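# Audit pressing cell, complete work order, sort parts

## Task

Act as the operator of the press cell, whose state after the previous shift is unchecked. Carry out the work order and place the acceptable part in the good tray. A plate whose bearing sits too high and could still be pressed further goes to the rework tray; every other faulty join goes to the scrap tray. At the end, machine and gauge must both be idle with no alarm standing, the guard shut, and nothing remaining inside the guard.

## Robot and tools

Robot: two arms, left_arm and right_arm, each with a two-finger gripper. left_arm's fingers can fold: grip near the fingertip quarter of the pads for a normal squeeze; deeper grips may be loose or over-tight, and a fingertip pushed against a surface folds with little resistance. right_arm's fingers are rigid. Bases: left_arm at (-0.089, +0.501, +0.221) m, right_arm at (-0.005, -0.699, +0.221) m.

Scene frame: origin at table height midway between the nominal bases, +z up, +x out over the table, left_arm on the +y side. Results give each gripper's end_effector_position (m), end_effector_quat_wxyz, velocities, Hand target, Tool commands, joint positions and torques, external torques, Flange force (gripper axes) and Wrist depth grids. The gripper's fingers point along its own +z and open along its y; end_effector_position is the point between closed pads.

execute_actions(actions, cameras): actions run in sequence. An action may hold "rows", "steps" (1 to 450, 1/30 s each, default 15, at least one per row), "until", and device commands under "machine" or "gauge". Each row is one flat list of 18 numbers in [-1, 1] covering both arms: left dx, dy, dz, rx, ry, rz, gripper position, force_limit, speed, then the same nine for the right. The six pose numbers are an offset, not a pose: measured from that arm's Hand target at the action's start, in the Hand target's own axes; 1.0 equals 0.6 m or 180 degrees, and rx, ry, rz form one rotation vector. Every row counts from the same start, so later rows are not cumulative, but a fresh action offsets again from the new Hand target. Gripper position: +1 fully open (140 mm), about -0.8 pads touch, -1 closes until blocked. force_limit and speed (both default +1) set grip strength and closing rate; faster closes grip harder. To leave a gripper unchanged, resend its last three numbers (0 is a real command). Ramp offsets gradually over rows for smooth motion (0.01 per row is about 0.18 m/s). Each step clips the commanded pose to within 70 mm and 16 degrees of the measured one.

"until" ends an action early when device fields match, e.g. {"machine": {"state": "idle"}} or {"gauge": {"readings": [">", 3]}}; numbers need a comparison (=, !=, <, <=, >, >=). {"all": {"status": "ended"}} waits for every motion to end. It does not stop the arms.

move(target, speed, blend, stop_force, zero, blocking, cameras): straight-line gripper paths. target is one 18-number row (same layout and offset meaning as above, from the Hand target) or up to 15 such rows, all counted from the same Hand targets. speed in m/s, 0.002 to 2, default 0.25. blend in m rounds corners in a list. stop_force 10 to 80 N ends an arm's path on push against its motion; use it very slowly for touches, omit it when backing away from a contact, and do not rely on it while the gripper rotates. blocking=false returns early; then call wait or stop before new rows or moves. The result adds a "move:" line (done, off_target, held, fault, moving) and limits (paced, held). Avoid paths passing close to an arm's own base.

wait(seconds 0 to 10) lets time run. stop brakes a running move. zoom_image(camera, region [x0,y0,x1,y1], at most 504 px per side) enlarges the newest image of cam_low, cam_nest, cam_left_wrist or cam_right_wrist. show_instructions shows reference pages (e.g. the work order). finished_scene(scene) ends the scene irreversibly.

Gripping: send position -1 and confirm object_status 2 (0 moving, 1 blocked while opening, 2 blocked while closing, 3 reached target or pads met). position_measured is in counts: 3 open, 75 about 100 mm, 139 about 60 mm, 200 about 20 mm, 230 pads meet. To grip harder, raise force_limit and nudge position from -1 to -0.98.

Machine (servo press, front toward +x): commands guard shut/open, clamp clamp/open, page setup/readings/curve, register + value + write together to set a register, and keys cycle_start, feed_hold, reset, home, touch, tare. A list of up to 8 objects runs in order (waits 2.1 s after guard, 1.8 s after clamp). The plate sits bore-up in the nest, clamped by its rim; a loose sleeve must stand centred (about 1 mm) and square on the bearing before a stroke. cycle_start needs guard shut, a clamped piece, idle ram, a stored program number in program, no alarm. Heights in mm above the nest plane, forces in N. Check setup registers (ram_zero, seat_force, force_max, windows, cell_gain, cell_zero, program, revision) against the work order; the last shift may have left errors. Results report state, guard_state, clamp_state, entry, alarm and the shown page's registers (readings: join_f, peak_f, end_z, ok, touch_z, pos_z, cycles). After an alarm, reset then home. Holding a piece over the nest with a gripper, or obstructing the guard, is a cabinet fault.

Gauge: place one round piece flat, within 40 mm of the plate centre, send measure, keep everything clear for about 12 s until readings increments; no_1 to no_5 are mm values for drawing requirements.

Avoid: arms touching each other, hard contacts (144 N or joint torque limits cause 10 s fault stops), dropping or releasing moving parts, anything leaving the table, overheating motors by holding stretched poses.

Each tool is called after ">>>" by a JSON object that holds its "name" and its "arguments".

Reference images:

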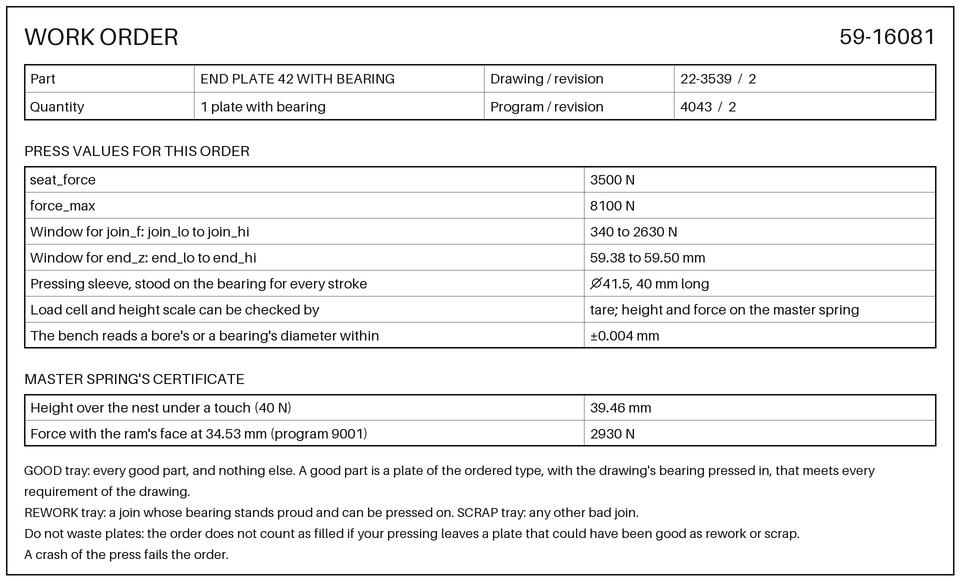

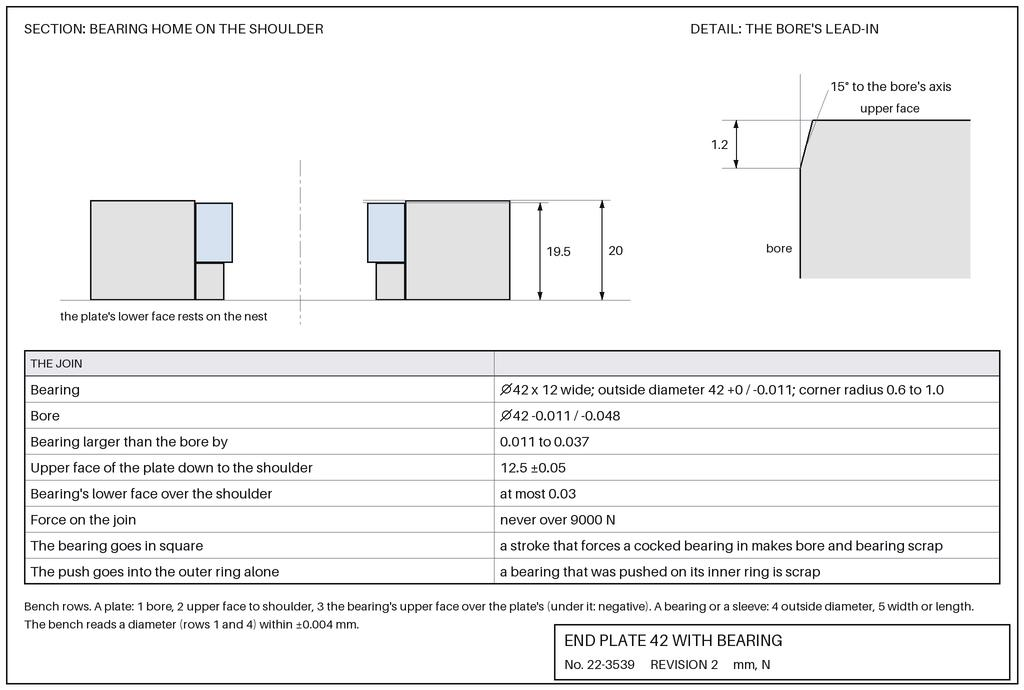

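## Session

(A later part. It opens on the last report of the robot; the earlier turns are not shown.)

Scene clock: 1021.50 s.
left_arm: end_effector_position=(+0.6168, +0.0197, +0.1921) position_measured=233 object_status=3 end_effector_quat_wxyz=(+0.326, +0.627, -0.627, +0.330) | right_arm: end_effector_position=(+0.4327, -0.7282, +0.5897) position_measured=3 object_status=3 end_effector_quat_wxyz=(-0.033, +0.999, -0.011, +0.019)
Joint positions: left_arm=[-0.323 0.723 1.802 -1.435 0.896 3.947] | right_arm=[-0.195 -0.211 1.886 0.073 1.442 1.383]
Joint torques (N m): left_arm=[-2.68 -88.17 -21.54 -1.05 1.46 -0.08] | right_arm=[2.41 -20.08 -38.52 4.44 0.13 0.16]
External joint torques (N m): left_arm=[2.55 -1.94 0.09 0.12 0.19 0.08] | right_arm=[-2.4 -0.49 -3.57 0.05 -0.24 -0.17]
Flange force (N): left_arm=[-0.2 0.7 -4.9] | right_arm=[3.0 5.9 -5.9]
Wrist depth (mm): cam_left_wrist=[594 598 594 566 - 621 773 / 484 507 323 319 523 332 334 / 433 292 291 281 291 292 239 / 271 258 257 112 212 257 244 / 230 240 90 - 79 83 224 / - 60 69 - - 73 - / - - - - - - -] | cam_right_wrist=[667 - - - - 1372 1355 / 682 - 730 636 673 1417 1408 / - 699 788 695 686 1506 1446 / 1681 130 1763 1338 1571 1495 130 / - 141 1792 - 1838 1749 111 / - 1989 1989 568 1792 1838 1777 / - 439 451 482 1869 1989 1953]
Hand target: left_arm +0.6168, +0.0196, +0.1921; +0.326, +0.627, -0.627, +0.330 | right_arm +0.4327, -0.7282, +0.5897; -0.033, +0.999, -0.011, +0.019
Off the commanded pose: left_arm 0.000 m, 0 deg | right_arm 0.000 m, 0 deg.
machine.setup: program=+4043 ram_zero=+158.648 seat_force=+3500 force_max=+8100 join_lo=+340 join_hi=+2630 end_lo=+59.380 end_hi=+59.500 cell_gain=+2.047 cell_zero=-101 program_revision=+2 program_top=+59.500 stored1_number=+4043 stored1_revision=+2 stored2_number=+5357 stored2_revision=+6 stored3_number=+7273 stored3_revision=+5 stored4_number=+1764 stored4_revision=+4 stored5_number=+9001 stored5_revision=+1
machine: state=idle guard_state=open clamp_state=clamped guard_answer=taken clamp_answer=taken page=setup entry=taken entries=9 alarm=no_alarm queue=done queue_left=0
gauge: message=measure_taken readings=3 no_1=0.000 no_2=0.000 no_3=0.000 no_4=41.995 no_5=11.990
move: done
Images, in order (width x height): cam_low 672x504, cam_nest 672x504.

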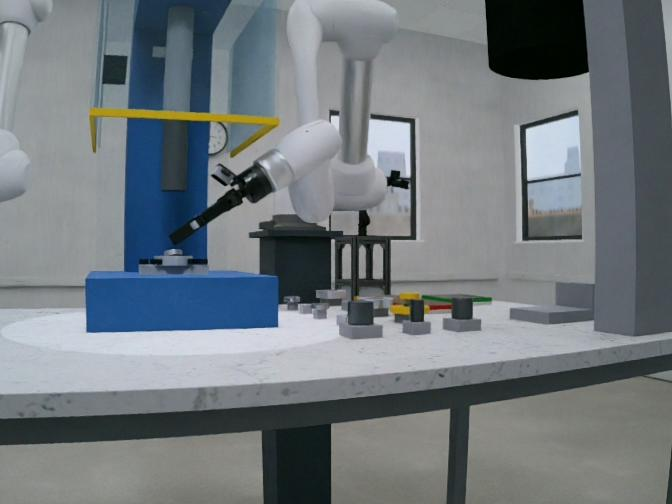

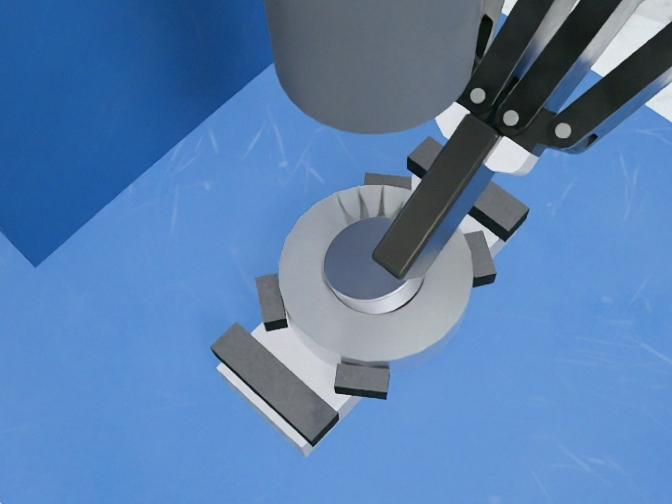

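>>> {"name": "move", "arguments": {"target": [-0.0077,0.0088,-0.0111,0,0,0,-1,-1,0,0,0,0,0,0,0,1,1,1], "speed": 0.04}}

>>> {"name": "move", "arguments": {"target": [-0.0246,0,0.0172,0,0,0,-1,-1,0,0,0,0,0,0,0,1,1,1], "speed": 0.004, "stop_force": 12, "cameras": ["cam_nest","cam_low"]}}

>>> {"name": "zoom_image", "arguments": {"camera": "cam_nest", "region": [300, 190, 450, 340]}}

>>> {"name": "zoom_image", "arguments": {"camera": "cam_low", "region": [150, 245, 200, 275]}}

Scene clock: 1034.93 s.
left_arm: end_effector_position=(+0.6115, +0.0277, +0.1920) position_measured=233 object_status=3 end_effector_quat_wxyz=(+0.326, +0.627, -0.627, +0.330) | right_arm: end_effector_position=(+0.4327, -0.7282, +0.5897) position_measured=3 object_status=3 end_effector_quat_wxyz=(-0.033, +0.999, -0.011, +0.019)
Joint positions: left_arm=[-0.315 0.716 1.818 -1.436 0.9 3.959] | right_arm=[-0.195 -0.211 1.886 0.073 1.442 1.383]
Joint torques (N m): left_arm=[-2.16 -87.41 -21.21 -0.95 1.43 -0.07] | right_arm=[2.17 -20.09 -38.4 4.48 0.1 0.17]
External joint torques (N m): left_arm=[2.01 -2.09 -0.09 0.02 0.25 0.07] | right_arm=[-2.09 -0.38 -3.62 0.01 -0.21 -0.17]
Flange force (N): left_arm=[0.4 0.8 -4.4] | right_arm=[3.4 5.2 -5.9]
Wrist depth (mm): cam_left_wrist=[606 612 580 598 588 597 - / 487 326 338 328 326 327 220 / 433 293 283 276 276 291 240 / 264 257 258 112 207 256 230 / 234 - 91 - 79 83 225 / - 60 69 - - 73 - / - - - - - - 60] | cam_right_wrist=[- 659 651 - - 1338 1338 / - - - - 745 1455 1417 / - 735 - - - 1495 1485 / - 131 1777 1205 1606 1630 130 / - 141 1792 1013 1763 1681 111 / - 1936 1869 594 604 1763 1838 / - 443 456 477 1919 1936 1936]
Hand target: left_arm +0.6115, +0.0277, +0.1920; +0.326, +0.627, -0.627, +0.330 | right_arm +0.4327, -0.7282, +0.5897; -0.033, +0.999, -0.011, +0.019
Off the commanded pose: left_arm 0.000 m, 0 deg | right_arm 0.000 m, 0 deg.
machine.setup: program=+4043 ram_zero=+158.648 seat_force=+3500 force_max=+8100 join_lo=+340 join_hi=+2630 end_lo=+59.380 end_hi=+59.500 cell_gain=+2.047 cell_zero=-101 program_revision=+2 program_top=+59.500 stored1_number=+4043 stored1_revision=+2 stored2_number=+5357 stored2_revision=+6 stored3_number=+7273 stored3_revision=+5 stored4_number=+1764 stored4_revision=+4 stored5_number=+9001 stored5_revision=+1
machine: state=idle guard_state=open clamp_state=clamped guard_answer=taken clamp_answer=taken page=setup entry=taken entries=9 alarm=no_alarm queue=done queue_left=0
gauge: message=measure_taken readings=3 no_1=0.000 no_2=0.000 no_3=0.000 no_4=41.995 no_5=11.990
move: done

Scene clock: 1038.70 s.
left_arm: end_effector_position=(+0.6117, +0.0277, +0.1793) position_measured=233 object_status=3 end_effector_quat_wxyz=(+0.326, +0.627, -0.627, +0.330) | right_arm: end_effector_position=(+0.4327, -0.7282, +0.5897) position_measured=3 object_status=3 end_effector_quat_wxyz=(-0.033, +0.999, -0.011, +0.019)
Joint positions: left_arm=[-0.315 0.734 1.818 -1.45 0.897 3.982] | right_arm=[-0.195 -0.211 1.886 0.073 1.442 1.383]
Joint torques (N m): left_arm=[-4.5 -77.48 -17.94 -0.02 -1.4 -0.08] | right_arm=[1.92 -19.94 -38.37 4.51 0.14 0.18]
External joint torques (N m): left_arm=[4.37 -12.56 -2.53 -0.91 3.11 0.08] | right_arm=[-1.86 -0.43 -3.65 -0.02 -0.26 -0.18]
Flange force (N): left_arm=[8.7 4.0 -16.9] | right_arm=[3.5 4.7 -5.9]
Wrist depth (mm): cam_left_wrist=[549 594 600 612 579 597 786 / 537 317 321 318 326 308 231 / 415 275 275 221 267 275 231 / 242 241 241 135 189 242 230 / 221 226 90 - 78 83 215 / - 60 69 - - - - / - - - - - - 62] | cam_right_wrist=[663 - 661 - - 1390 1306 / - 691 680 - - 1446 1426 / - - 750 699 1749 1571 1465 / 1681 131 1721 1763 1707 1560 130 / - 141 1792 - 1749 1681 111 / - 2008 1902 575 1763 1885 1792 / - 437 453 484 1953 1936 1853]
Hand target: left_arm +0.6116, +0.0277, +0.1793; +0.326, +0.627, -0.627, +0.330 (not the last commanded pose) | right_arm +0.4327, -0.7282, +0.5897; -0.033, +0.999, -0.011, +0.019
Off the commanded pose: left_arm 0.005 m, 0 deg | right_arm 0.000 m, 0 deg.
machine.setup: program=+4043 ram_zero=+158.648 seat_force=+3500 force_max=+8100 join_lo=+340 join_hi=+2630 end_lo=+59.380 end_hi=+59.500 cell_gain=+2.047 cell_zero=-101 program_revision=+2 program_top=+59.500 stored1_number=+4043 stored1_revision=+2 stored2_number=+5357 stored2_revision=+6 stored3_number=+7273 stored3_revision=+5 stored4_number=+1764 stored4_revision=+4 stored5_number=+9001 stored5_revision=+1
machine: state=idle guard_state=open clamp_state=clamped guard_answer=taken clamp_answer=taken page=setup entry=taken entries=9 alarm=no_alarm queue=done queue_left=0
gauge: message=measure_taken readings=3 no_1=0.000 no_2=0.000 no_3=0.000 no_4=41.995 no_5=11.990
move: contact (left_arm)
Images, in order (width x height): cam_low 672x504, cam_nest 672x504.

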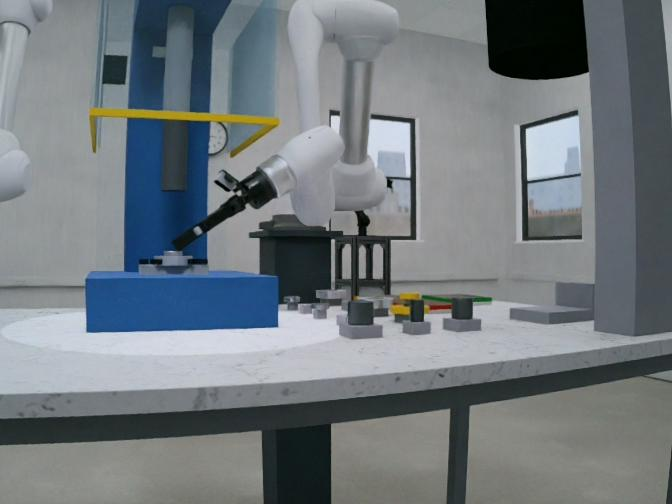

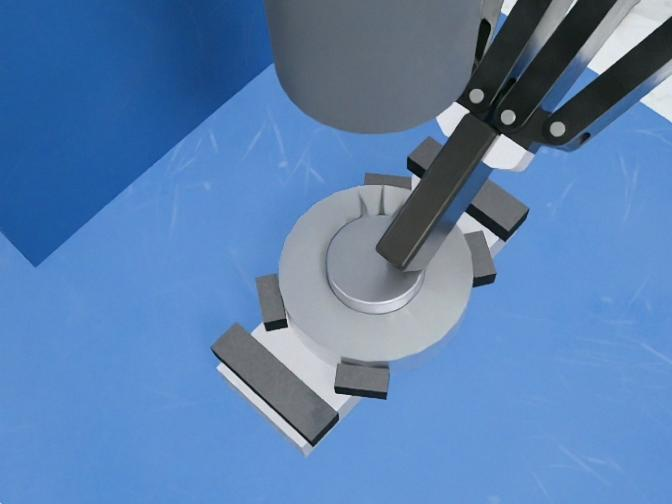

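Scaled by 3.360 from the camera's 672x504 image, which has a finer 960x720 frame.

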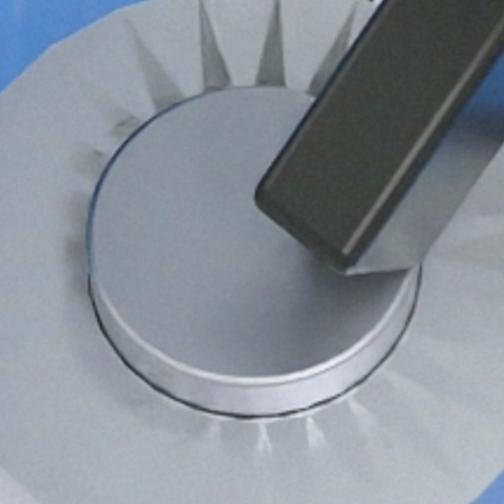

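Scaled by 10.080 from the camera's 672x504 image, which has a finer 960x720 frame.

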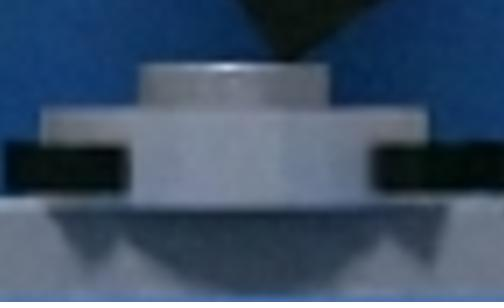

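>>> {"name": "move", "arguments": {"target": [[0.0205,0,-0.0144,0,0,0,-1,-1,0,0,0,0,0,0,0,1,1,1],[-0.1872,0,-0.4434,0,0,0,-1,-1,0,0,0,0,0,0,0,1,1,1]], "speed": [0.04,0.2], "blend": [0.004,0], "cameras": ["cam_nest","cam_low"]}}

>>> {"name": "zoom_image", "arguments": {"camera": "cam_nest", "region": [300, 190, 450, 340]}}

>>> {"name": "zoom_image", "arguments": {"camera": "cam_low", "region": [150, 245, 200, 275]}}

Scene clock: 1064.00 s.
left_arm: end_effector_position=(+0.6106, +0.3102, +0.2389) position_measured=233 object_status=3 end_effector_quat_wxyz=(+0.325, +0.626, -0.627, +0.330) | right_arm: end_effector_position=(+0.4327, -0.7282, +0.5897) position_measured=3 object_status=3 end_effector_quat_wxyz=(-0.033, +0.999, -0.011, +0.019)
Joint positions: left_arm=[0.08 0.629 1.866 -1.133 1.132 3.992] | right_arm=[-0.195 -0.211 1.886 0.073 1.442 1.383]
Joint torques (N m): left_arm=[-2.91 -80.86 -21.94 -0.31 1.54 -0.08] | right_arm=[2.48 -19.9 -38.43 4.51 0.09 0.16]
External joint torques (N m): left_arm=[3.08 -2.23 -0.1 0.03 0.17 0.08] | right_arm=[-2.43 -0.92 -3.67 -0.01 -0.2 -0.17]
Flange force (N): left_arm=[0.0 2.3 -5.3] | right_arm=[2.4 5.9 -6.2]
Wrist depth (mm): cam_left_wrist=[- 677 493 400 479 - 287 / - 440 421 390 413 - 367 / 500 371 362 359 372 357 369 / 441 420 346 112 - 365 416 / 392 - 90 - 79 97 392 / - 60 69 - - 73 - / - - - - - - 62] | cam_right_wrist=[- - 667 - - 1426 1355 / - - 684 - - 1446 1399 / - - - - 709 1495 1495 / - 130 1655 1172 1655 1560 130 / - 141 1735 - 1721 1735 111 / - 1936 1919 565 1936 1735 1792 / - 440 455 482 1853 1953 1936]
Hand target: left_arm +0.6106, +0.3103, +0.2389; +0.326, +0.627, -0.627, +0.330 | right_arm +0.4327, -0.7282, +0.5897; -0.033, +0.999, -0.011, +0.019
Off the commanded pose: left_arm 0.000 m, 0 deg | right_arm 0.000 m, 0 deg.
machine.setup: program=+4043 ram_zero=+158.648 seat_force=+3500 force_max=+8100 join_lo=+340 join_hi=+2630 end_lo=+59.380 end_hi=+59.500 cell_gain=+2.047 cell_zero=-101 program_revision=+2 program_top=+59.500 stored1_number=+4043 stored1_revision=+2 stored2_number=+5357 stored2_revision=+6 stored3_number=+7273 stored3_revision=+5 stored4_number=+1764 stored4_revision=+4 stored5_number=+9001 stored5_revision=+1
machine: state=idle guard_state=open clamp_state=clamped guard_answer=taken clamp_answer=taken page=setup entry=taken entries=9 alarm=no_alarm queue=done queue_left=0
gauge: message=measure_taken readings=3 no_1=0.000 no_2=0.000 no_3=0.000 no_4=41.995 no_5=11.990
move: done
Images, in order (width x height): cam_low 672x504, cam_nest 672x504.

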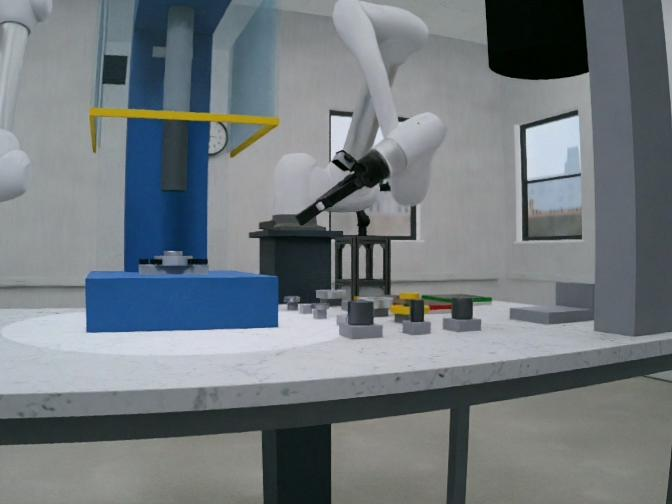

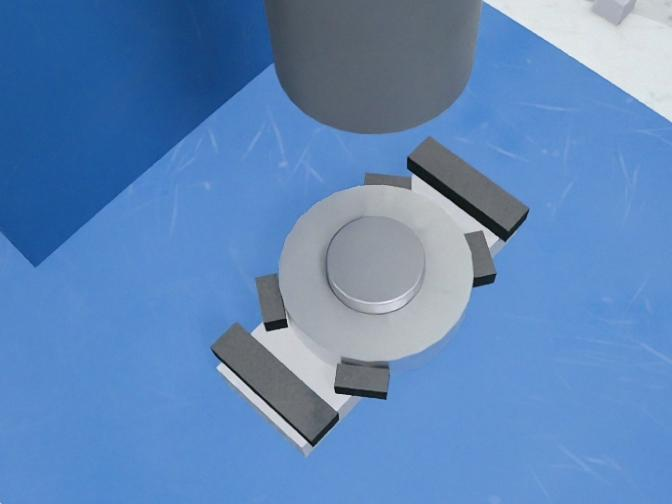

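Scaled by 3.360 from the camera's 672x504 image, which has a finer 960x720 frame.

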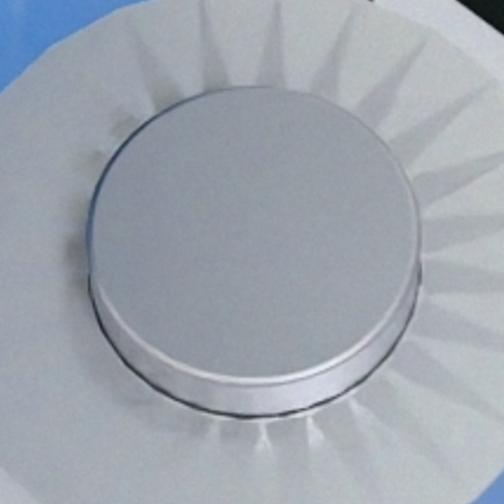

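Scaled by 10.080 from the camera's 672x504 image, which has a finer 960x720 frame.

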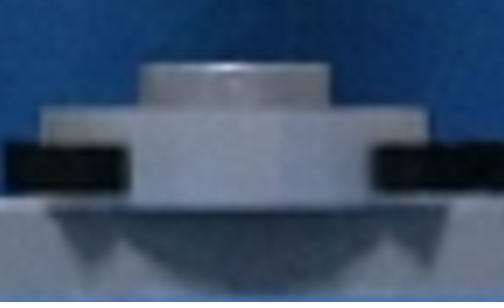

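>>> {"name": "move", "arguments": {"target": [[-0.2265,-0.3157,-0.2683,0.2048,0,-0.1434,0.15,-0.3,-0.5,0,0,0,0,0,0,1,1,1],[-0.4112,-0.4752,-0.2128,0.2048,0,-0.1434,0.15,-0.3,-0.5,0,0,0,0,0,0,1,1,1]], "speed": [0.3,0.15], "blend": [0.03,0], "cameras": ["cam_left_wrist","cam_low"]}}

Scene clock: 1072.90 s.
left_arm: end_effector_position=(+0.8957, +0.5566, +0.1107) position_measured=110 object_status=3 end_effector_quat_wxyz=(+0.177, +0.818, -0.338, +0.430) | right_arm: end_effector_position=(+0.4327, -0.7282, +0.5897) position_measured=3 object_status=3 end_effector_quat_wxyz=(-0.033, +0.999, -0.011, +0.019)
Joint positions: left_arm=[0.274 0.922 1.58 -1.56 0.792 3.902] | right_arm=[-0.195 -0.211 1.886 0.073 1.442 1.383]
Joint torques (N m): left_arm=[-2.08 -103.17 -22.62 -1.28 1.36 -0.1] | right_arm=[2.25 -19.57 -38.26 4.48 0.16 0.19]
External joint torques (N m): left_arm=[2.15 -2.34 -0.11 0.12 0.22 0.1] | right_arm=[-2.1 -1.46 -3.91 0.02 -0.27 -0.19]
Flange force (N): left_arm=[0.5 0.3 -4.5] | right_arm=[2.0 5.1 -6.5]
Wrist depth (mm): cam_left_wrist=[- 438 438 436 437 410 442 / 367 381 366 369 357 348 370 / 318 318 318 237 310 318 328 / 279 278 167 268 273 131 280 / - 79 244 249 249 111 89 / - - 226 226 226 - - / - - 205 205 205 - -] | cam_right_wrist=[688 - - 657 640 1355 1347 / - 665 693 - - 1399 1417 / - 711 735 - 713 1506 1475 / - 130 1707 1147 1643 1594 130 / - 142 1838 844 1735 1655 111 / - 2026 2008 592 601 1721 1807 / - 441 454 477 1919 1822 1936]
Hand target: left_arm +0.8957, +0.5566, +0.1107; +0.177, +0.818, -0.338, +0.430 | right_arm +0.4327, -0.7282, +0.5897; -0.033, +0.999, -0.011, +0.019
Off the commanded pose: left_arm 0.000 m, 0 deg | right_arm 0.000 m, 0 deg.
machine.setup: program=+4043 ram_zero=+158.648 seat_force=+3500 force_max=+8100 join_lo=+340 join_hi=+2630 end_lo=+59.380 end_hi=+59.500 cell_gain=+2.047 cell_zero=-101 program_revision=+2 program_top=+59.500 stored1_number=+4043 stored1_revision=+2 stored2_number=+5357 stored2_revision=+6 stored3_number=+7273 stored3_revision=+5 stored4_number=+1764 stored4_revision=+4 stored5_number=+9001 stored5_revision=+1
machine: state=idle guard_state=open clamp_state=clamped guard_answer=taken clamp_answer=taken page=setup entry=taken entries=9 alarm=no_alarm queue=done queue_left=0
gauge: message=measure_taken readings=3 no_1=0.000 no_2=0.000 no_3=0.000 no_4=41.995 no_5=11.990
move: done
camera_calibration:
cam_left_wrist: T_world_to_cam=[[-0.696643, -0.717414, 0.00251374, 1.03058], [-0.591154, 0.572046, -0.568595, 0.276327], [0.40648, -0.397593, -0.822614, 0.0916437], [0, 0, 0, 1]] pos_world=[0.844045, 0.617716, 0.229915]
Images, in order (width x height): cam_low 672x504, cam_left_wrist 672x504.

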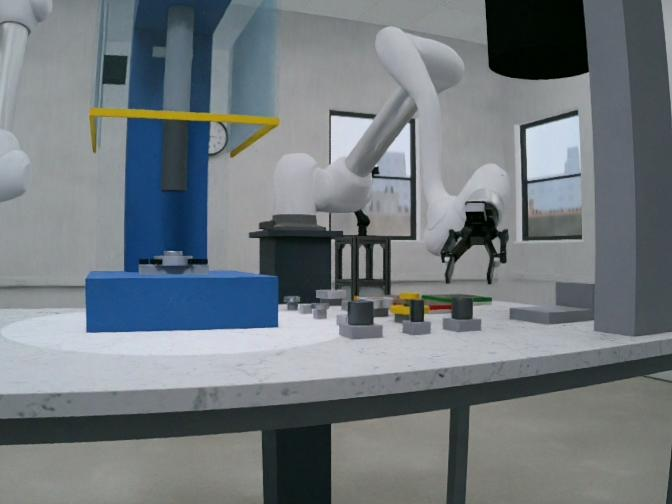

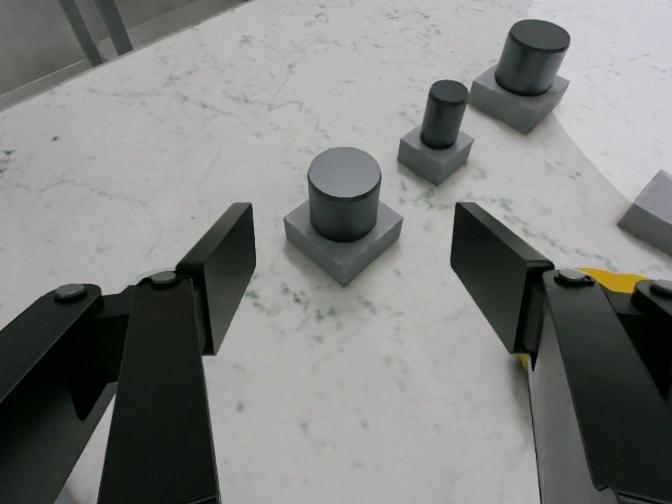

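>>> {"name": "move", "arguments": {"target": [-0.0036,-0.0068,0.1464,0,0,0,0.15,-0.3,-0.5,0,0,0,0,0,0,1,1,1], "speed": 0.08, "cameras": ["cam_left_wrist"]}}

Scene clock: 1094.90 s.
left_arm: end_effector_position=(+0.9490, +0.5095, +0.0590) position_measured=110 object_status=3 end_effector_quat_wxyz=(+0.177, +0.818, -0.338, +0.430) | right_arm: end_effector_position=(+0.4327, -0.7282, +0.5897) position_measured=3 object_status=3 end_effector_quat_wxyz=(-0.033, +0.999, -0.011, +0.019)
Joint positions: left_arm=[0.206 1.026 1.47 -1.609 0.75 3.894] | right_arm=[-0.195 -0.211 1.886 0.073 1.442 1.383]
Joint torques (N m): left_arm=[-1.99 -110.76 -22.71 -1.31 1.32 -0.12] | right_arm=[2.45 -19.48 -38.54 4.45 0.11 0.18]
External joint torques (N m): left_arm=[1.65 -1.3 -0.45 0.05 0.26 0.12] | right_arm=[-2.45 -1.19 -3.54 0.04 -0.22 -0.18]
Flange force (N): left_arm=[0.1 -0.9 -2.4] | right_arm=[1.8 5.9 -6.0]
Wrist depth (mm): cam_left_wrist=[328 337 336 338 338 338 237 / 284 283 283 283 283 205 267 / 244 245 244 251 232 232 245 / 215 221 143 147 160 121 216 / - 79 124 176 188 111 89 / - - 174 173 174 - - / - - 158 158 158 - -] | cam_right_wrist=[695 691 657 647 640 1399 1314 / - 709 673 - 641 1417 1417 / - 738 - 709 713 1506 1465 / 1792 131 1694 - 1643 1583 130 / - 142 1838 - 1735 1655 111 / - 1971 1971 599 1763 1792 1749 / - 437 454 483 661 1936 -]
Hand target: left_arm +0.9490, +0.5095, +0.0590; +0.177, +0.818, -0.338, +0.430 | right_arm +0.4327, -0.7282, +0.5897; -0.033, +0.999, -0.011, +0.019
Off the commanded pose: left_arm 0.000 m, 0 deg | right_arm 0.000 m, 0 deg.
machine.setup: program=+4043 ram_zero=+158.648 seat_force=+3500 force_max=+8100 join_lo=+340 join_hi=+2630 end_lo=+59.380 end_hi=+59.500 cell_gain=+2.047 cell_zero=-101 program_revision=+2 program_top=+59.500 stored1_number=+4043 stored1_revision=+2 stored2_number=+5357 stored2_revision=+6 stored3_number=+7273 stored3_revision=+5 stored4_number=+1764 stored4_revision=+4 stored5_number=+9001 stored5_revision=+1
machine: state=idle guard_state=open clamp_state=clamped guard_answer=taken clamp_answer=taken page=setup entry=taken entries=9 alarm=no_alarm queue=done queue_left=0
gauge: message=measure_taken readings=3 no_1=0.000 no_2=0.000 no_3=0.000 no_4=41.995 no_5=11.990
move: done
camera_calibration:
cam_left_wrist: T_world_to_cam=[[-0.696643, -0.717414, 0.00251271, 1.03398], [-0.591177, 0.572069, -0.568548, 0.305439], [0.406447, -0.39756, -0.822647, 0.00869921], [0, 0, 0, 1]] pos_world=[0.897345, 0.570516, 0.178215]
Images, in order (width x height): cam_left_wrist 672x504.

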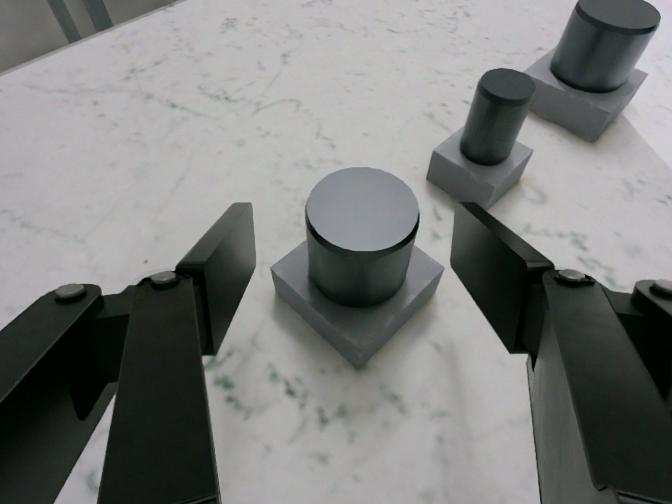

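>>> {"name": "execute_actions", "arguments": {"actions": [{"rows":[[0,0.002,-0.0006,0,0,0,0.15,-0.3,-0.5,0,0,0,0,0,0,1,1,1]],"steps":15},{"rows":[[0,0,0,0,0,0,-1,-0.3,-1,0,0,0,0,0,0,1,1,1]],"steps":70}], "cameras": ["cam_left_wrist"]}}

Scene clock: 1105.90 s.
left_arm: end_effector_position=(+0.9480, +0.5088, +0.0592) position_measured=169 object_status=2 end_effector_quat_wxyz=(+0.177, +0.818, -0.338, +0.430) | right_arm: end_effector_position=(+0.4327, -0.7282, +0.5897) position_measured=3 object_status=3 end_effector_quat_wxyz=(-0.033, +0.999, -0.011, +0.019)
Joint positions: left_arm=[0.205 1.025 1.473 -1.612 0.75 3.897] | right_arm=[-0.195 -0.211 1.886 0.073 1.442 1.383]
Joint torques (N m): left_arm=[-3.65 -108.56 -22.79 -1.27 1.21 -0.1] | right_arm=[2.21 -19.94 -38.48 4.5 0.09 0.19]
External joint torques (N m): left_arm=[3.85 -3.15 -0.23 0.02 0.36 0.1] | right_arm=[-2.26 -0.02 -3.46 -0.03 -0.21 -0.2]
External joint torques at the end of the 1st action: left_arm=[2.13 -1.33 -0.05 0.04 0.2 0.1] | right_arm=[-1.99 -0.49 -3.59 -0.03 -0.23 -0.19]
Flange force (N): left_arm=[0.2 -0.4 -6.6] | right_arm=[3.7 5.7 -5.6]
Flange force at the end of the 1st action (N): left_arm=[-0.3 -0.4 -3.3] | right_arm=[3.2 5.0 -5.8]
Wrist depth (mm): cam_left_wrist=[- 339 337 349 338 338 237 / 275 273 275 274 283 258 267 / 245 245 251 158 232 238 241 / 215 215 122 146 144 216 215 / - - 79 172 176 94 83 / - - 63 174 174 - - / - - - 159 - - 70] | cam_right_wrist=[641 671 704 657 - 1372 1338 / - - 661 678 686 1436 1426 / - 745 - - - 1475 1455 / - 130 1735 - 1538 1571 130 / - 114 1807 - 1655 1721 111 / - 2046 1936 578 1777 1869 1792 / - 443 453 478 1885 1936 1885]
Hand target: left_arm +0.9480, +0.5088, +0.0592; +0.177, +0.818, -0.338, +0.430 | right_arm +0.4327, -0.7282, +0.5897; -0.033, +0.999, -0.011, +0.019
Off the commanded pose: left_arm 0.000 m, 0 deg | right_arm 0.000 m, 0 deg.
machine.setup: program=+4043 ram_zero=+158.648 seat_force=+3500 force_max=+8100 join_lo=+340 join_hi=+2630 end_lo=+59.380 end_hi=+59.500 cell_gain=+2.047 cell_zero=-101 program_revision=+2 program_top=+59.500 stored1_number=+4043 stored1_revision=+2 stored2_number=+5357 stored2_revision=+6 stored3_number=+7273 stored3_revision=+5 stored4_number=+1764 stored4_revision=+4 stored5_number=+9001 stored5_revision=+1
machine: state=idle guard_state=open clamp_state=clamped guard_answer=taken clamp_answer=taken page=setup entry=taken entries=9 alarm=no_alarm queue=done queue_left=0
gauge: message=measure_taken readings=3 no_1=0.000 no_2=0.000 no_3=0.000 no_4=41.995 no_5=11.990
camera_calibration:
cam_left_wrist: T_world_to_cam=[[-0.696643, -0.717414, 0.00251271, 1.03278], [-0.591177, 0.572069, -0.568548, 0.305362], [0.406447, -0.39756, -0.822647, 0.0089919], [0, 0, 0, 1]] pos_world=[0.896345, 0.569816, 0.178415]
Images, in order (width x height): cam_left_wrist 672x504.

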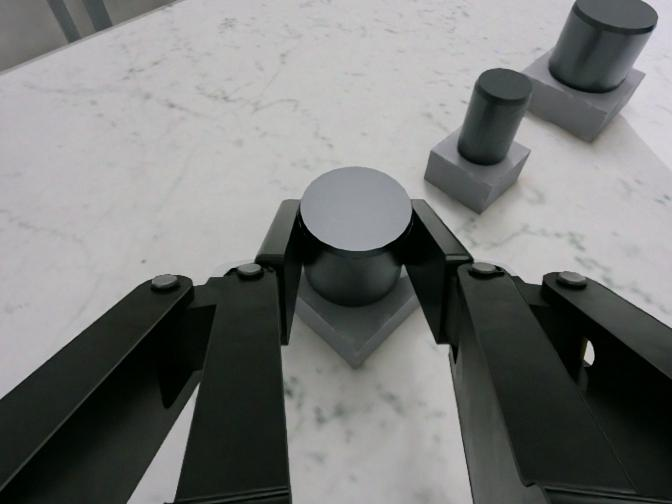

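>>> {"name": "move", "arguments": {"target": [[0.0683,0,-0.0478,0,0,0,-1,-0.3,-1,0,0,0,0,0,0,1,1,1],[0.1391,0.1612,-0.3267,-0.2048,0,0.1434,-1,-0.3,-1,0,0,0,0,0,0,1,1,1],[0.1595,0.6444,-0.3265,-0.2048,0,0.1434,-1,-0.3,-1,0,0,0,0,0,0,1,1,1]], "speed": [0.08,0.25,0.25], "blend": [0.02,0.03,0]}}

Scene clock: 1120.03 s.
left_arm: end_effector_position=(+0.5995, +0.3099, +0.2487) position_measured=169 object_status=2 end_effector_quat_wxyz=(+0.325, +0.627, -0.627, +0.330) | right_arm: end_effector_position=(+0.4327, -0.7282, +0.5897) position_measured=3 object_status=3 end_effector_quat_wxyz=(-0.033, +0.999, -0.011, +0.019)
Joint positions: left_arm=[0.08 0.604 1.887 -1.131 1.134 3.989] | right_arm=[-0.195 -0.211 1.886 0.073 1.442 1.383]
Joint torques (N m): left_arm=[-1.55 -81.06 -23.24 -1.15 2.42 -0.01] | right_arm=[2.45 -19.8 -38.48 4.51 0.16 0.16]
External joint torques (N m): left_arm=[1.52 0.03 1.23 0.86 -0.7 0.01] | right_arm=[-2.33 -0.47 -3.52 -0.02 -0.27 -0.16]
Flange force (N): left_arm=[-1.4 2.6 -1.7] | right_arm=[3.0 5.7 -5.7]
Wrist depth (mm): cam_left_wrist=[679 - 541 417 515 - 295 / 577 460 431 403 432 - 1737 / 546 383 371 158 360 371 1818 / - 363 104 146 144 338 384 / - - 79 395 - 94 83 / - - 63 355 - - 69 / - - - 332 - - -] | cam_right_wrist=[- - - 636 - 1347 1330 / - - - - - 1465 1436 / - - 735 686 - 1538 1485 / - 130 1777 1668 1655 1560 130 / - 142 1777 - 1721 1643 111 / - 1919 - 597 1953 1721 1792 / - 441 448 486 1885 1853 -]
Hand target: left_arm +0.5994, +0.3099, +0.2487; +0.326, +0.627, -0.627, +0.330 | right_arm +0.4327, -0.7282, +0.5897; -0.033, +0.999, -0.011, +0.019
Off the commanded pose: left_arm 0.000 m, 0 deg | right_arm 0.000 m, 0 deg.
machine.setup: program=+4043 ram_zero=+158.648 seat_force=+3500 force_max=+8100 join_lo=+340 join_hi=+2630 end_lo=+59.380 end_hi=+59.500 cell_gain=+2.047 cell_zero=-101 program_revision=+2 program_top=+59.500 stored1_number=+4043 stored1_revision=+2 stored2_number=+5357 stored2_revision=+6 stored3_number=+7273 stored3_revision=+5 stored4_number=+1764 stored4_revision=+4 stored5_number=+9001 stored5_revision=+1
machine: state=idle guard_state=open clamp_state=clamped guard_answer=taken clamp_answer=taken page=setup entry=taken entries=9 alarm=no_alarm queue=done queue_left=0
gauge: message=measure_taken readings=3 no_1=0.000 no_2=0.000 no_3=0.000 no_4=41.995 no_5=11.990
move: done

>>> {"name": "move", "arguments": {"target": [0.2145,-0.0025,0.4475,0,0,0,-1,-0.3,-1,0,0,0,0,0,0,1,1,1], "speed": 0.15, "cameras": ["cam_low","cam_left_wrist","cam_nest"]}}

>>> {"name": "zoom_image", "arguments": {"camera": "cam_low", "region": [140, 225, 210, 275]}}

>>> {"name": "zoom_image", "arguments": {"camera": "cam_nest", "region": [280, 160, 480, 340]}}

Scene clock: 1133.03 s.
left_arm: end_effector_position=(+0.6020, +0.0160, +0.2013) position_measured=169 object_status=2 end_effector_quat_wxyz=(+0.325, +0.627, -0.627, +0.330) | right_arm: end_effector_position=(+0.4327, -0.7282, +0.5897) position_measured=3 object_status=3 end_effector_quat_wxyz=(-0.033, +0.999, -0.011, +0.019)
Joint positions: left_arm=[-0.335 0.698 1.83 -1.447 0.889 3.95] | right_arm=[-0.195 -0.211 1.886 0.073 1.442 1.383]
Joint torques (N m): left_arm=[-2.21 -90.33 -23.17 -1.61 2.4 -0.05] | right_arm=[2.24 -19.83 -38.6 4.53 0.14 0.15]
External joint torques (N m): left_arm=[2.1 2.15 1.74 0.67 -0.74 0.05] | right_arm=[-2.13 -1.01 -3.52 -0.03 -0.25 -0.15]
Flange force (N): left_arm=[-3.9 0.1 -1.2] | right_arm=[2.2 5.1 -5.8]
Wrist depth (mm): cam_left_wrist=[- 614 591 71 - 612 805 / - 510 533 542 509 518 206 / 463 292 304 312 303 306 228 / 275 275 122 146 144 268 218 / - - 79 188 188 94 83 / - - 63 190 - - 72 / - - - 171 - - -] | cam_right_wrist=[657 669 - - 643 1364 1372 / - - - 686 695 1417 1390 / - 740 - 697 - 1475 1485 / - 130 1707 - 1655 1571 130 / - 141 1707 - 1735 1694 111 / - 1919 1919 571 1902 1838 1777 / - 438 451 483 1902 1919 1869]
Hand target: left_arm +0.6020, +0.0159, +0.2013; +0.326, +0.627, -0.627, +0.330 | right_arm +0.4327, -0.7282, +0.5897; -0.033, +0.999, -0.011, +0.019
Off the commanded pose: left_arm 0.000 m, 0 deg | right_arm 0.000 m, 0 deg.
machine.setup: program=+4043 ram_zero=+158.648 seat_force=+3500 force_max=+8100 join_lo=+340 join_hi=+2630 end_lo=+59.380 end_hi=+59.500 cell_gain=+2.047 cell_zero=-101 program_revision=+2 program_top=+59.500 stored1_number=+4043 stored1_revision=+2 stored2_number=+5357 stored2_revision=+6 stored3_number=+7273 stored3_revision=+5 stored4_number=+1764 stored4_revision=+4 stored5_number=+9001 stored5_revision=+1
machine: state=idle guard_state=open clamp_state=clamped guard_answer=taken clamp_answer=taken page=setup entry=taken entries=9 alarm=no_alarm queue=done queue_left=0
gauge: message=measure_taken readings=3 no_1=0.000 no_2=0.000 no_3=0.000 no_4=41.995 no_5=11.990
move: done
camera_calibration:
cam_left_wrist: T_world_to_cam=[[-0.999891, -0.0146378, -0.00171745, 0.609972], [-0.0110915, 0.824096, -0.566342, 0.10983], [0.00970535, -0.566262, -0.824168, 0.312389], [0, 0, 0, 1]] pos_world=[0.608092, 0.0953118, 0.32071]
Images, in order (width x height): cam_low 672x504, cam_nest 672x504, cam_left_wrist 672x504.

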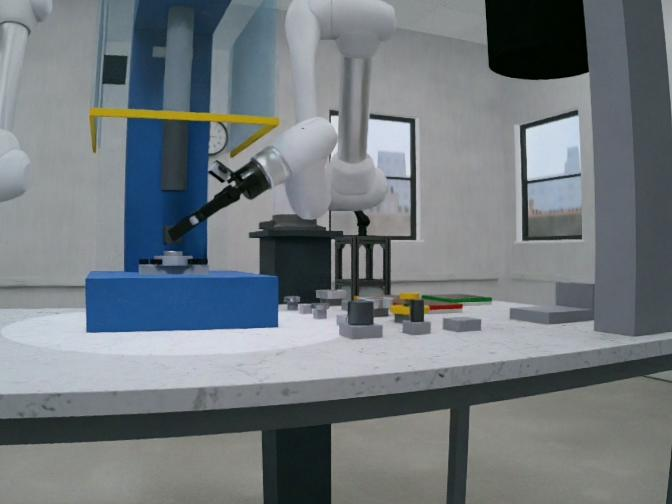

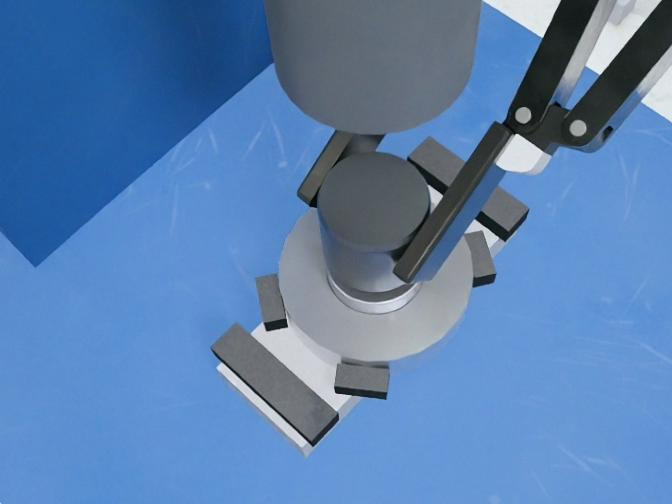

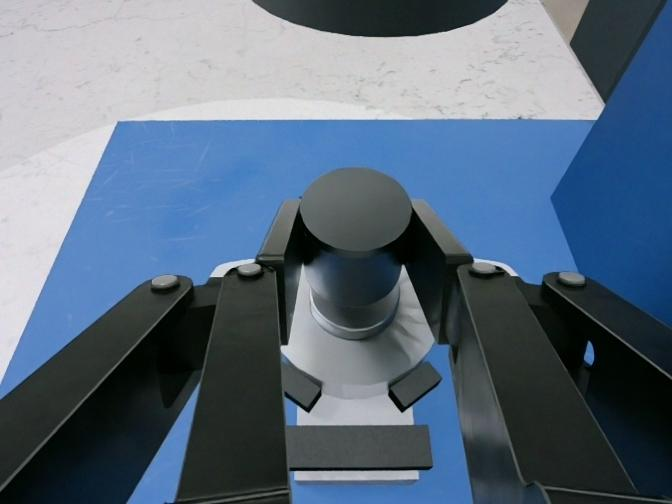

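Scaled by 7.200 from the camera's 672x504 image, which has a finer 960x720 frame.

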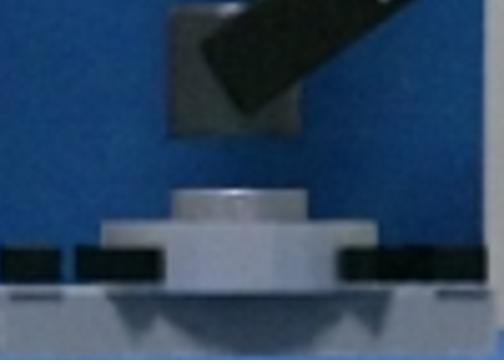

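Scaled by 2.520 from the camera's 672x504 image, which has a finer 960x720 frame.

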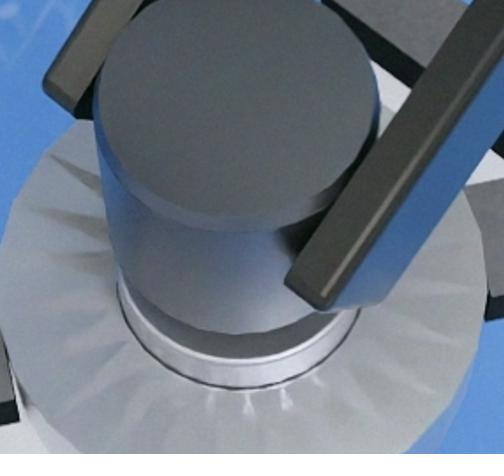

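>>> {"name": "move", "arguments": {"target": [-0.0164,0.0018,0.0079,0,0,0,-1,-0.3,-1,0,0,0,0,0,0,1,1,1], "speed": 0.04, "cameras": ["cam_low","cam_left_wrist","cam_nest"]}}

>>> {"name": "zoom_image", "arguments": {"camera": "cam_low", "region": [140, 225, 210, 275]}}

>>> {"name": "zoom_image", "arguments": {"camera": "cam_nest", "region": [280, 160, 480, 340]}}

>>> {"name": "zoom_image", "arguments": {"camera": "cam_left_wrist", "region": [280, 150, 440, 350]}}

Scene clock: 1152.87 s.
left_arm: end_effector_position=(+0.6009, +0.0176, +0.1905) position_measured=169 object_status=2 end_effector_quat_wxyz=(+0.326, +0.627, -0.627, +0.330) | right_arm: end_effector_position=(+0.4327, -0.7282, +0.5897) position_measured=3 object_status=3 end_effector_quat_wxyz=(-0.033, +0.999, -0.011, +0.019)
Joint positions: left_arm=[-0.333 0.712 1.834 -1.459 0.888 3.972] | right_arm=[-0.195 -0.211 1.886 0.073 1.442 1.383]
Joint torques (N m): left_arm=[-2.42 -89.9 -22.59 -1.67 2.35 -0.08] | right_arm=[2.15 -19.57 -38.42 4.49 0.09 0.18]
External joint torques (N m): left_arm=[2.31 1.26 1.72 0.72 -0.65 0.08] | right_arm=[-2.08 -1.24 -3.67 0 -0.2 -0.18]
Flange force (N): left_arm=[-3.2 0.7 -2.5] | right_arm=[2.0 5.1 -6.2]
Wrist depth (mm): cam_left_wrist=[600 570 594 - - 555 - / 497 518 336 502 334 336 205 / 432 290 291 158 289 289 216 / 255 261 135 146 144 255 215 / - - 79 180 180 94 83 / - - 63 180 - - 69 / - - - 169 - - 70] | cam_right_wrist=[- 630 669 - 640 1390 1338 / - 699 - - - 1455 1390 / - - 758 - - 1560 1506 / 1707 130 1668 1707 1571 147 130 / - 141 1822 990 1735 1763 111 / - 1919 1971 580 1869 1807 1792 / - 437 452 487 609 1971 1902]
Hand target: left_arm +0.6009, +0.0176, +0.1905; +0.326, +0.627, -0.627, +0.330 | right_arm +0.4327, -0.7282, +0.5897; -0.033, +0.999, -0.011, +0.019
Off the commanded pose: left_arm 0.000 m, 0 deg | right_arm 0.000 m, 0 deg.
machine.setup: program=+4043 ram_zero=+158.648 seat_force=+3500 force_max=+8100 join_lo=+340 join_hi=+2630 end_lo=+59.380 end_hi=+59.500 cell_gain=+2.047 cell_zero=-101 program_revision=+2 program_top=+59.500 stored1_number=+4043 stored1_revision=+2 stored2_number=+5357 stored2_revision=+6 stored3_number=+7273 stored3_revision=+5 stored4_number=+1764 stored4_revision=+4 stored5_number=+9001 stored5_revision=+1
machine: state=idle guard_state=open clamp_state=clamped guard_answer=taken clamp_answer=taken page=setup entry=taken entries=9 alarm=no_alarm queue=done queue_left=0
gauge: message=measure_taken readings=3 no_1=0.000 no_2=0.000 no_3=0.000 no_4=41.995 no_5=11.990
move: done
camera_calibration:
cam_left_wrist: T_world_to_cam=[[-0.999891, -0.0146378, -0.00171745, 0.608978], [-0.0110915, 0.824096, -0.566342, 0.102301], [0.00970535, -0.566262, -0.824168, 0.30446], [0, 0, 0, 1]] pos_world=[0.607092, 0.0970118, 0.30991]
Images, in order (width x height): cam_low 672x504, cam_nest 672x504, cam_left_wrist 672x504.

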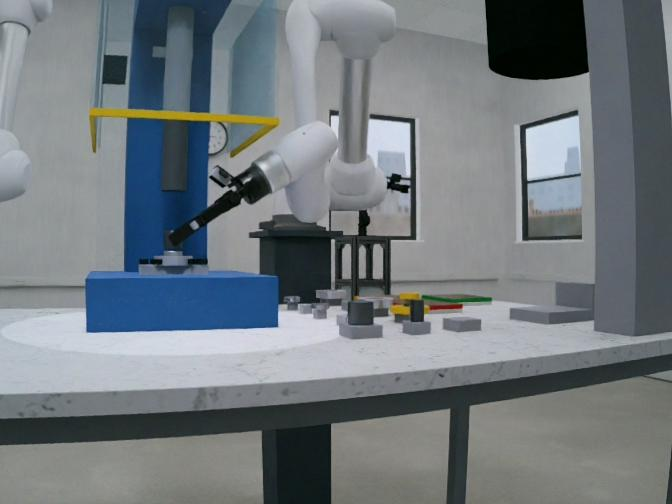

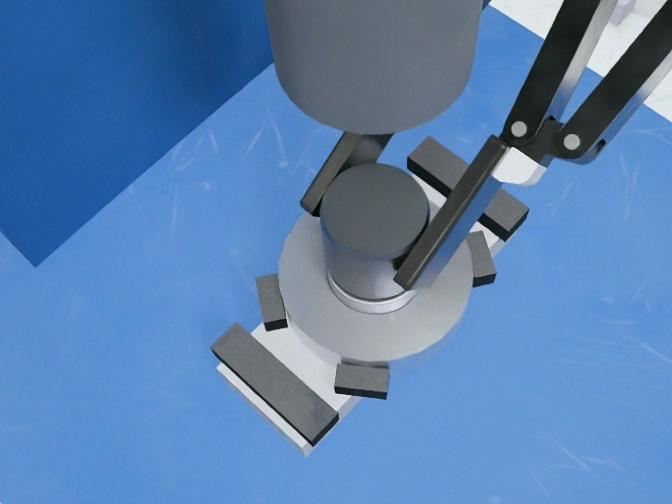

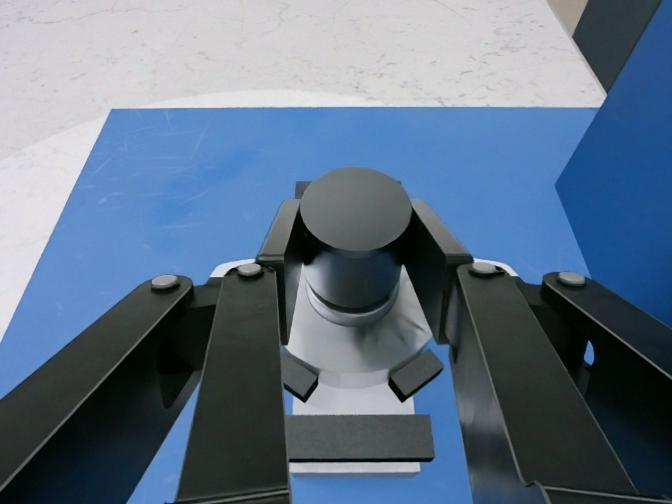

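Scaled by 7.200 from the camera's 672x504 image, which has a finer 960x720 frame.

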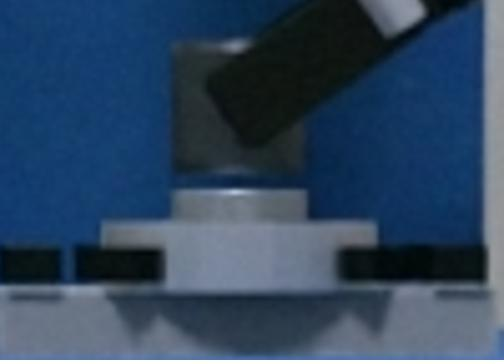

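Scaled by 2.520 from the camera's 672x504 image, which has a finer 960x720 frame.

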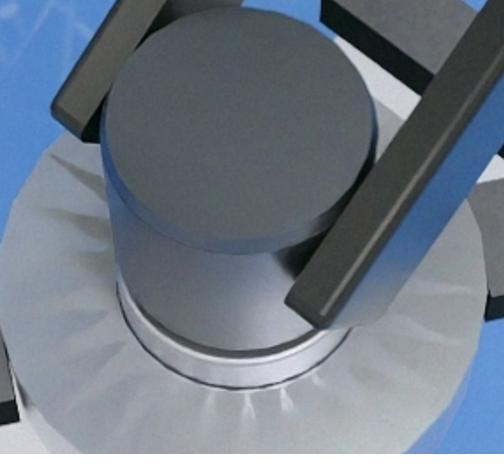

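Scaled by 2.520 from the camera's 672x504 image, which has a finer 960x720 frame.

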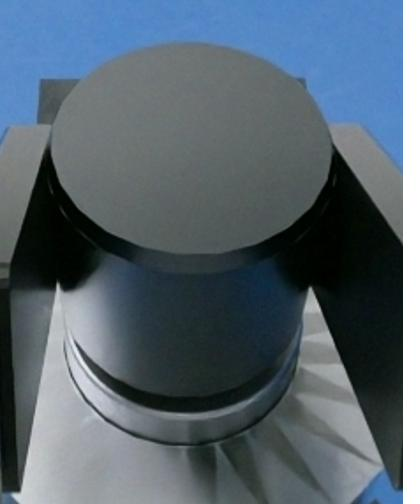

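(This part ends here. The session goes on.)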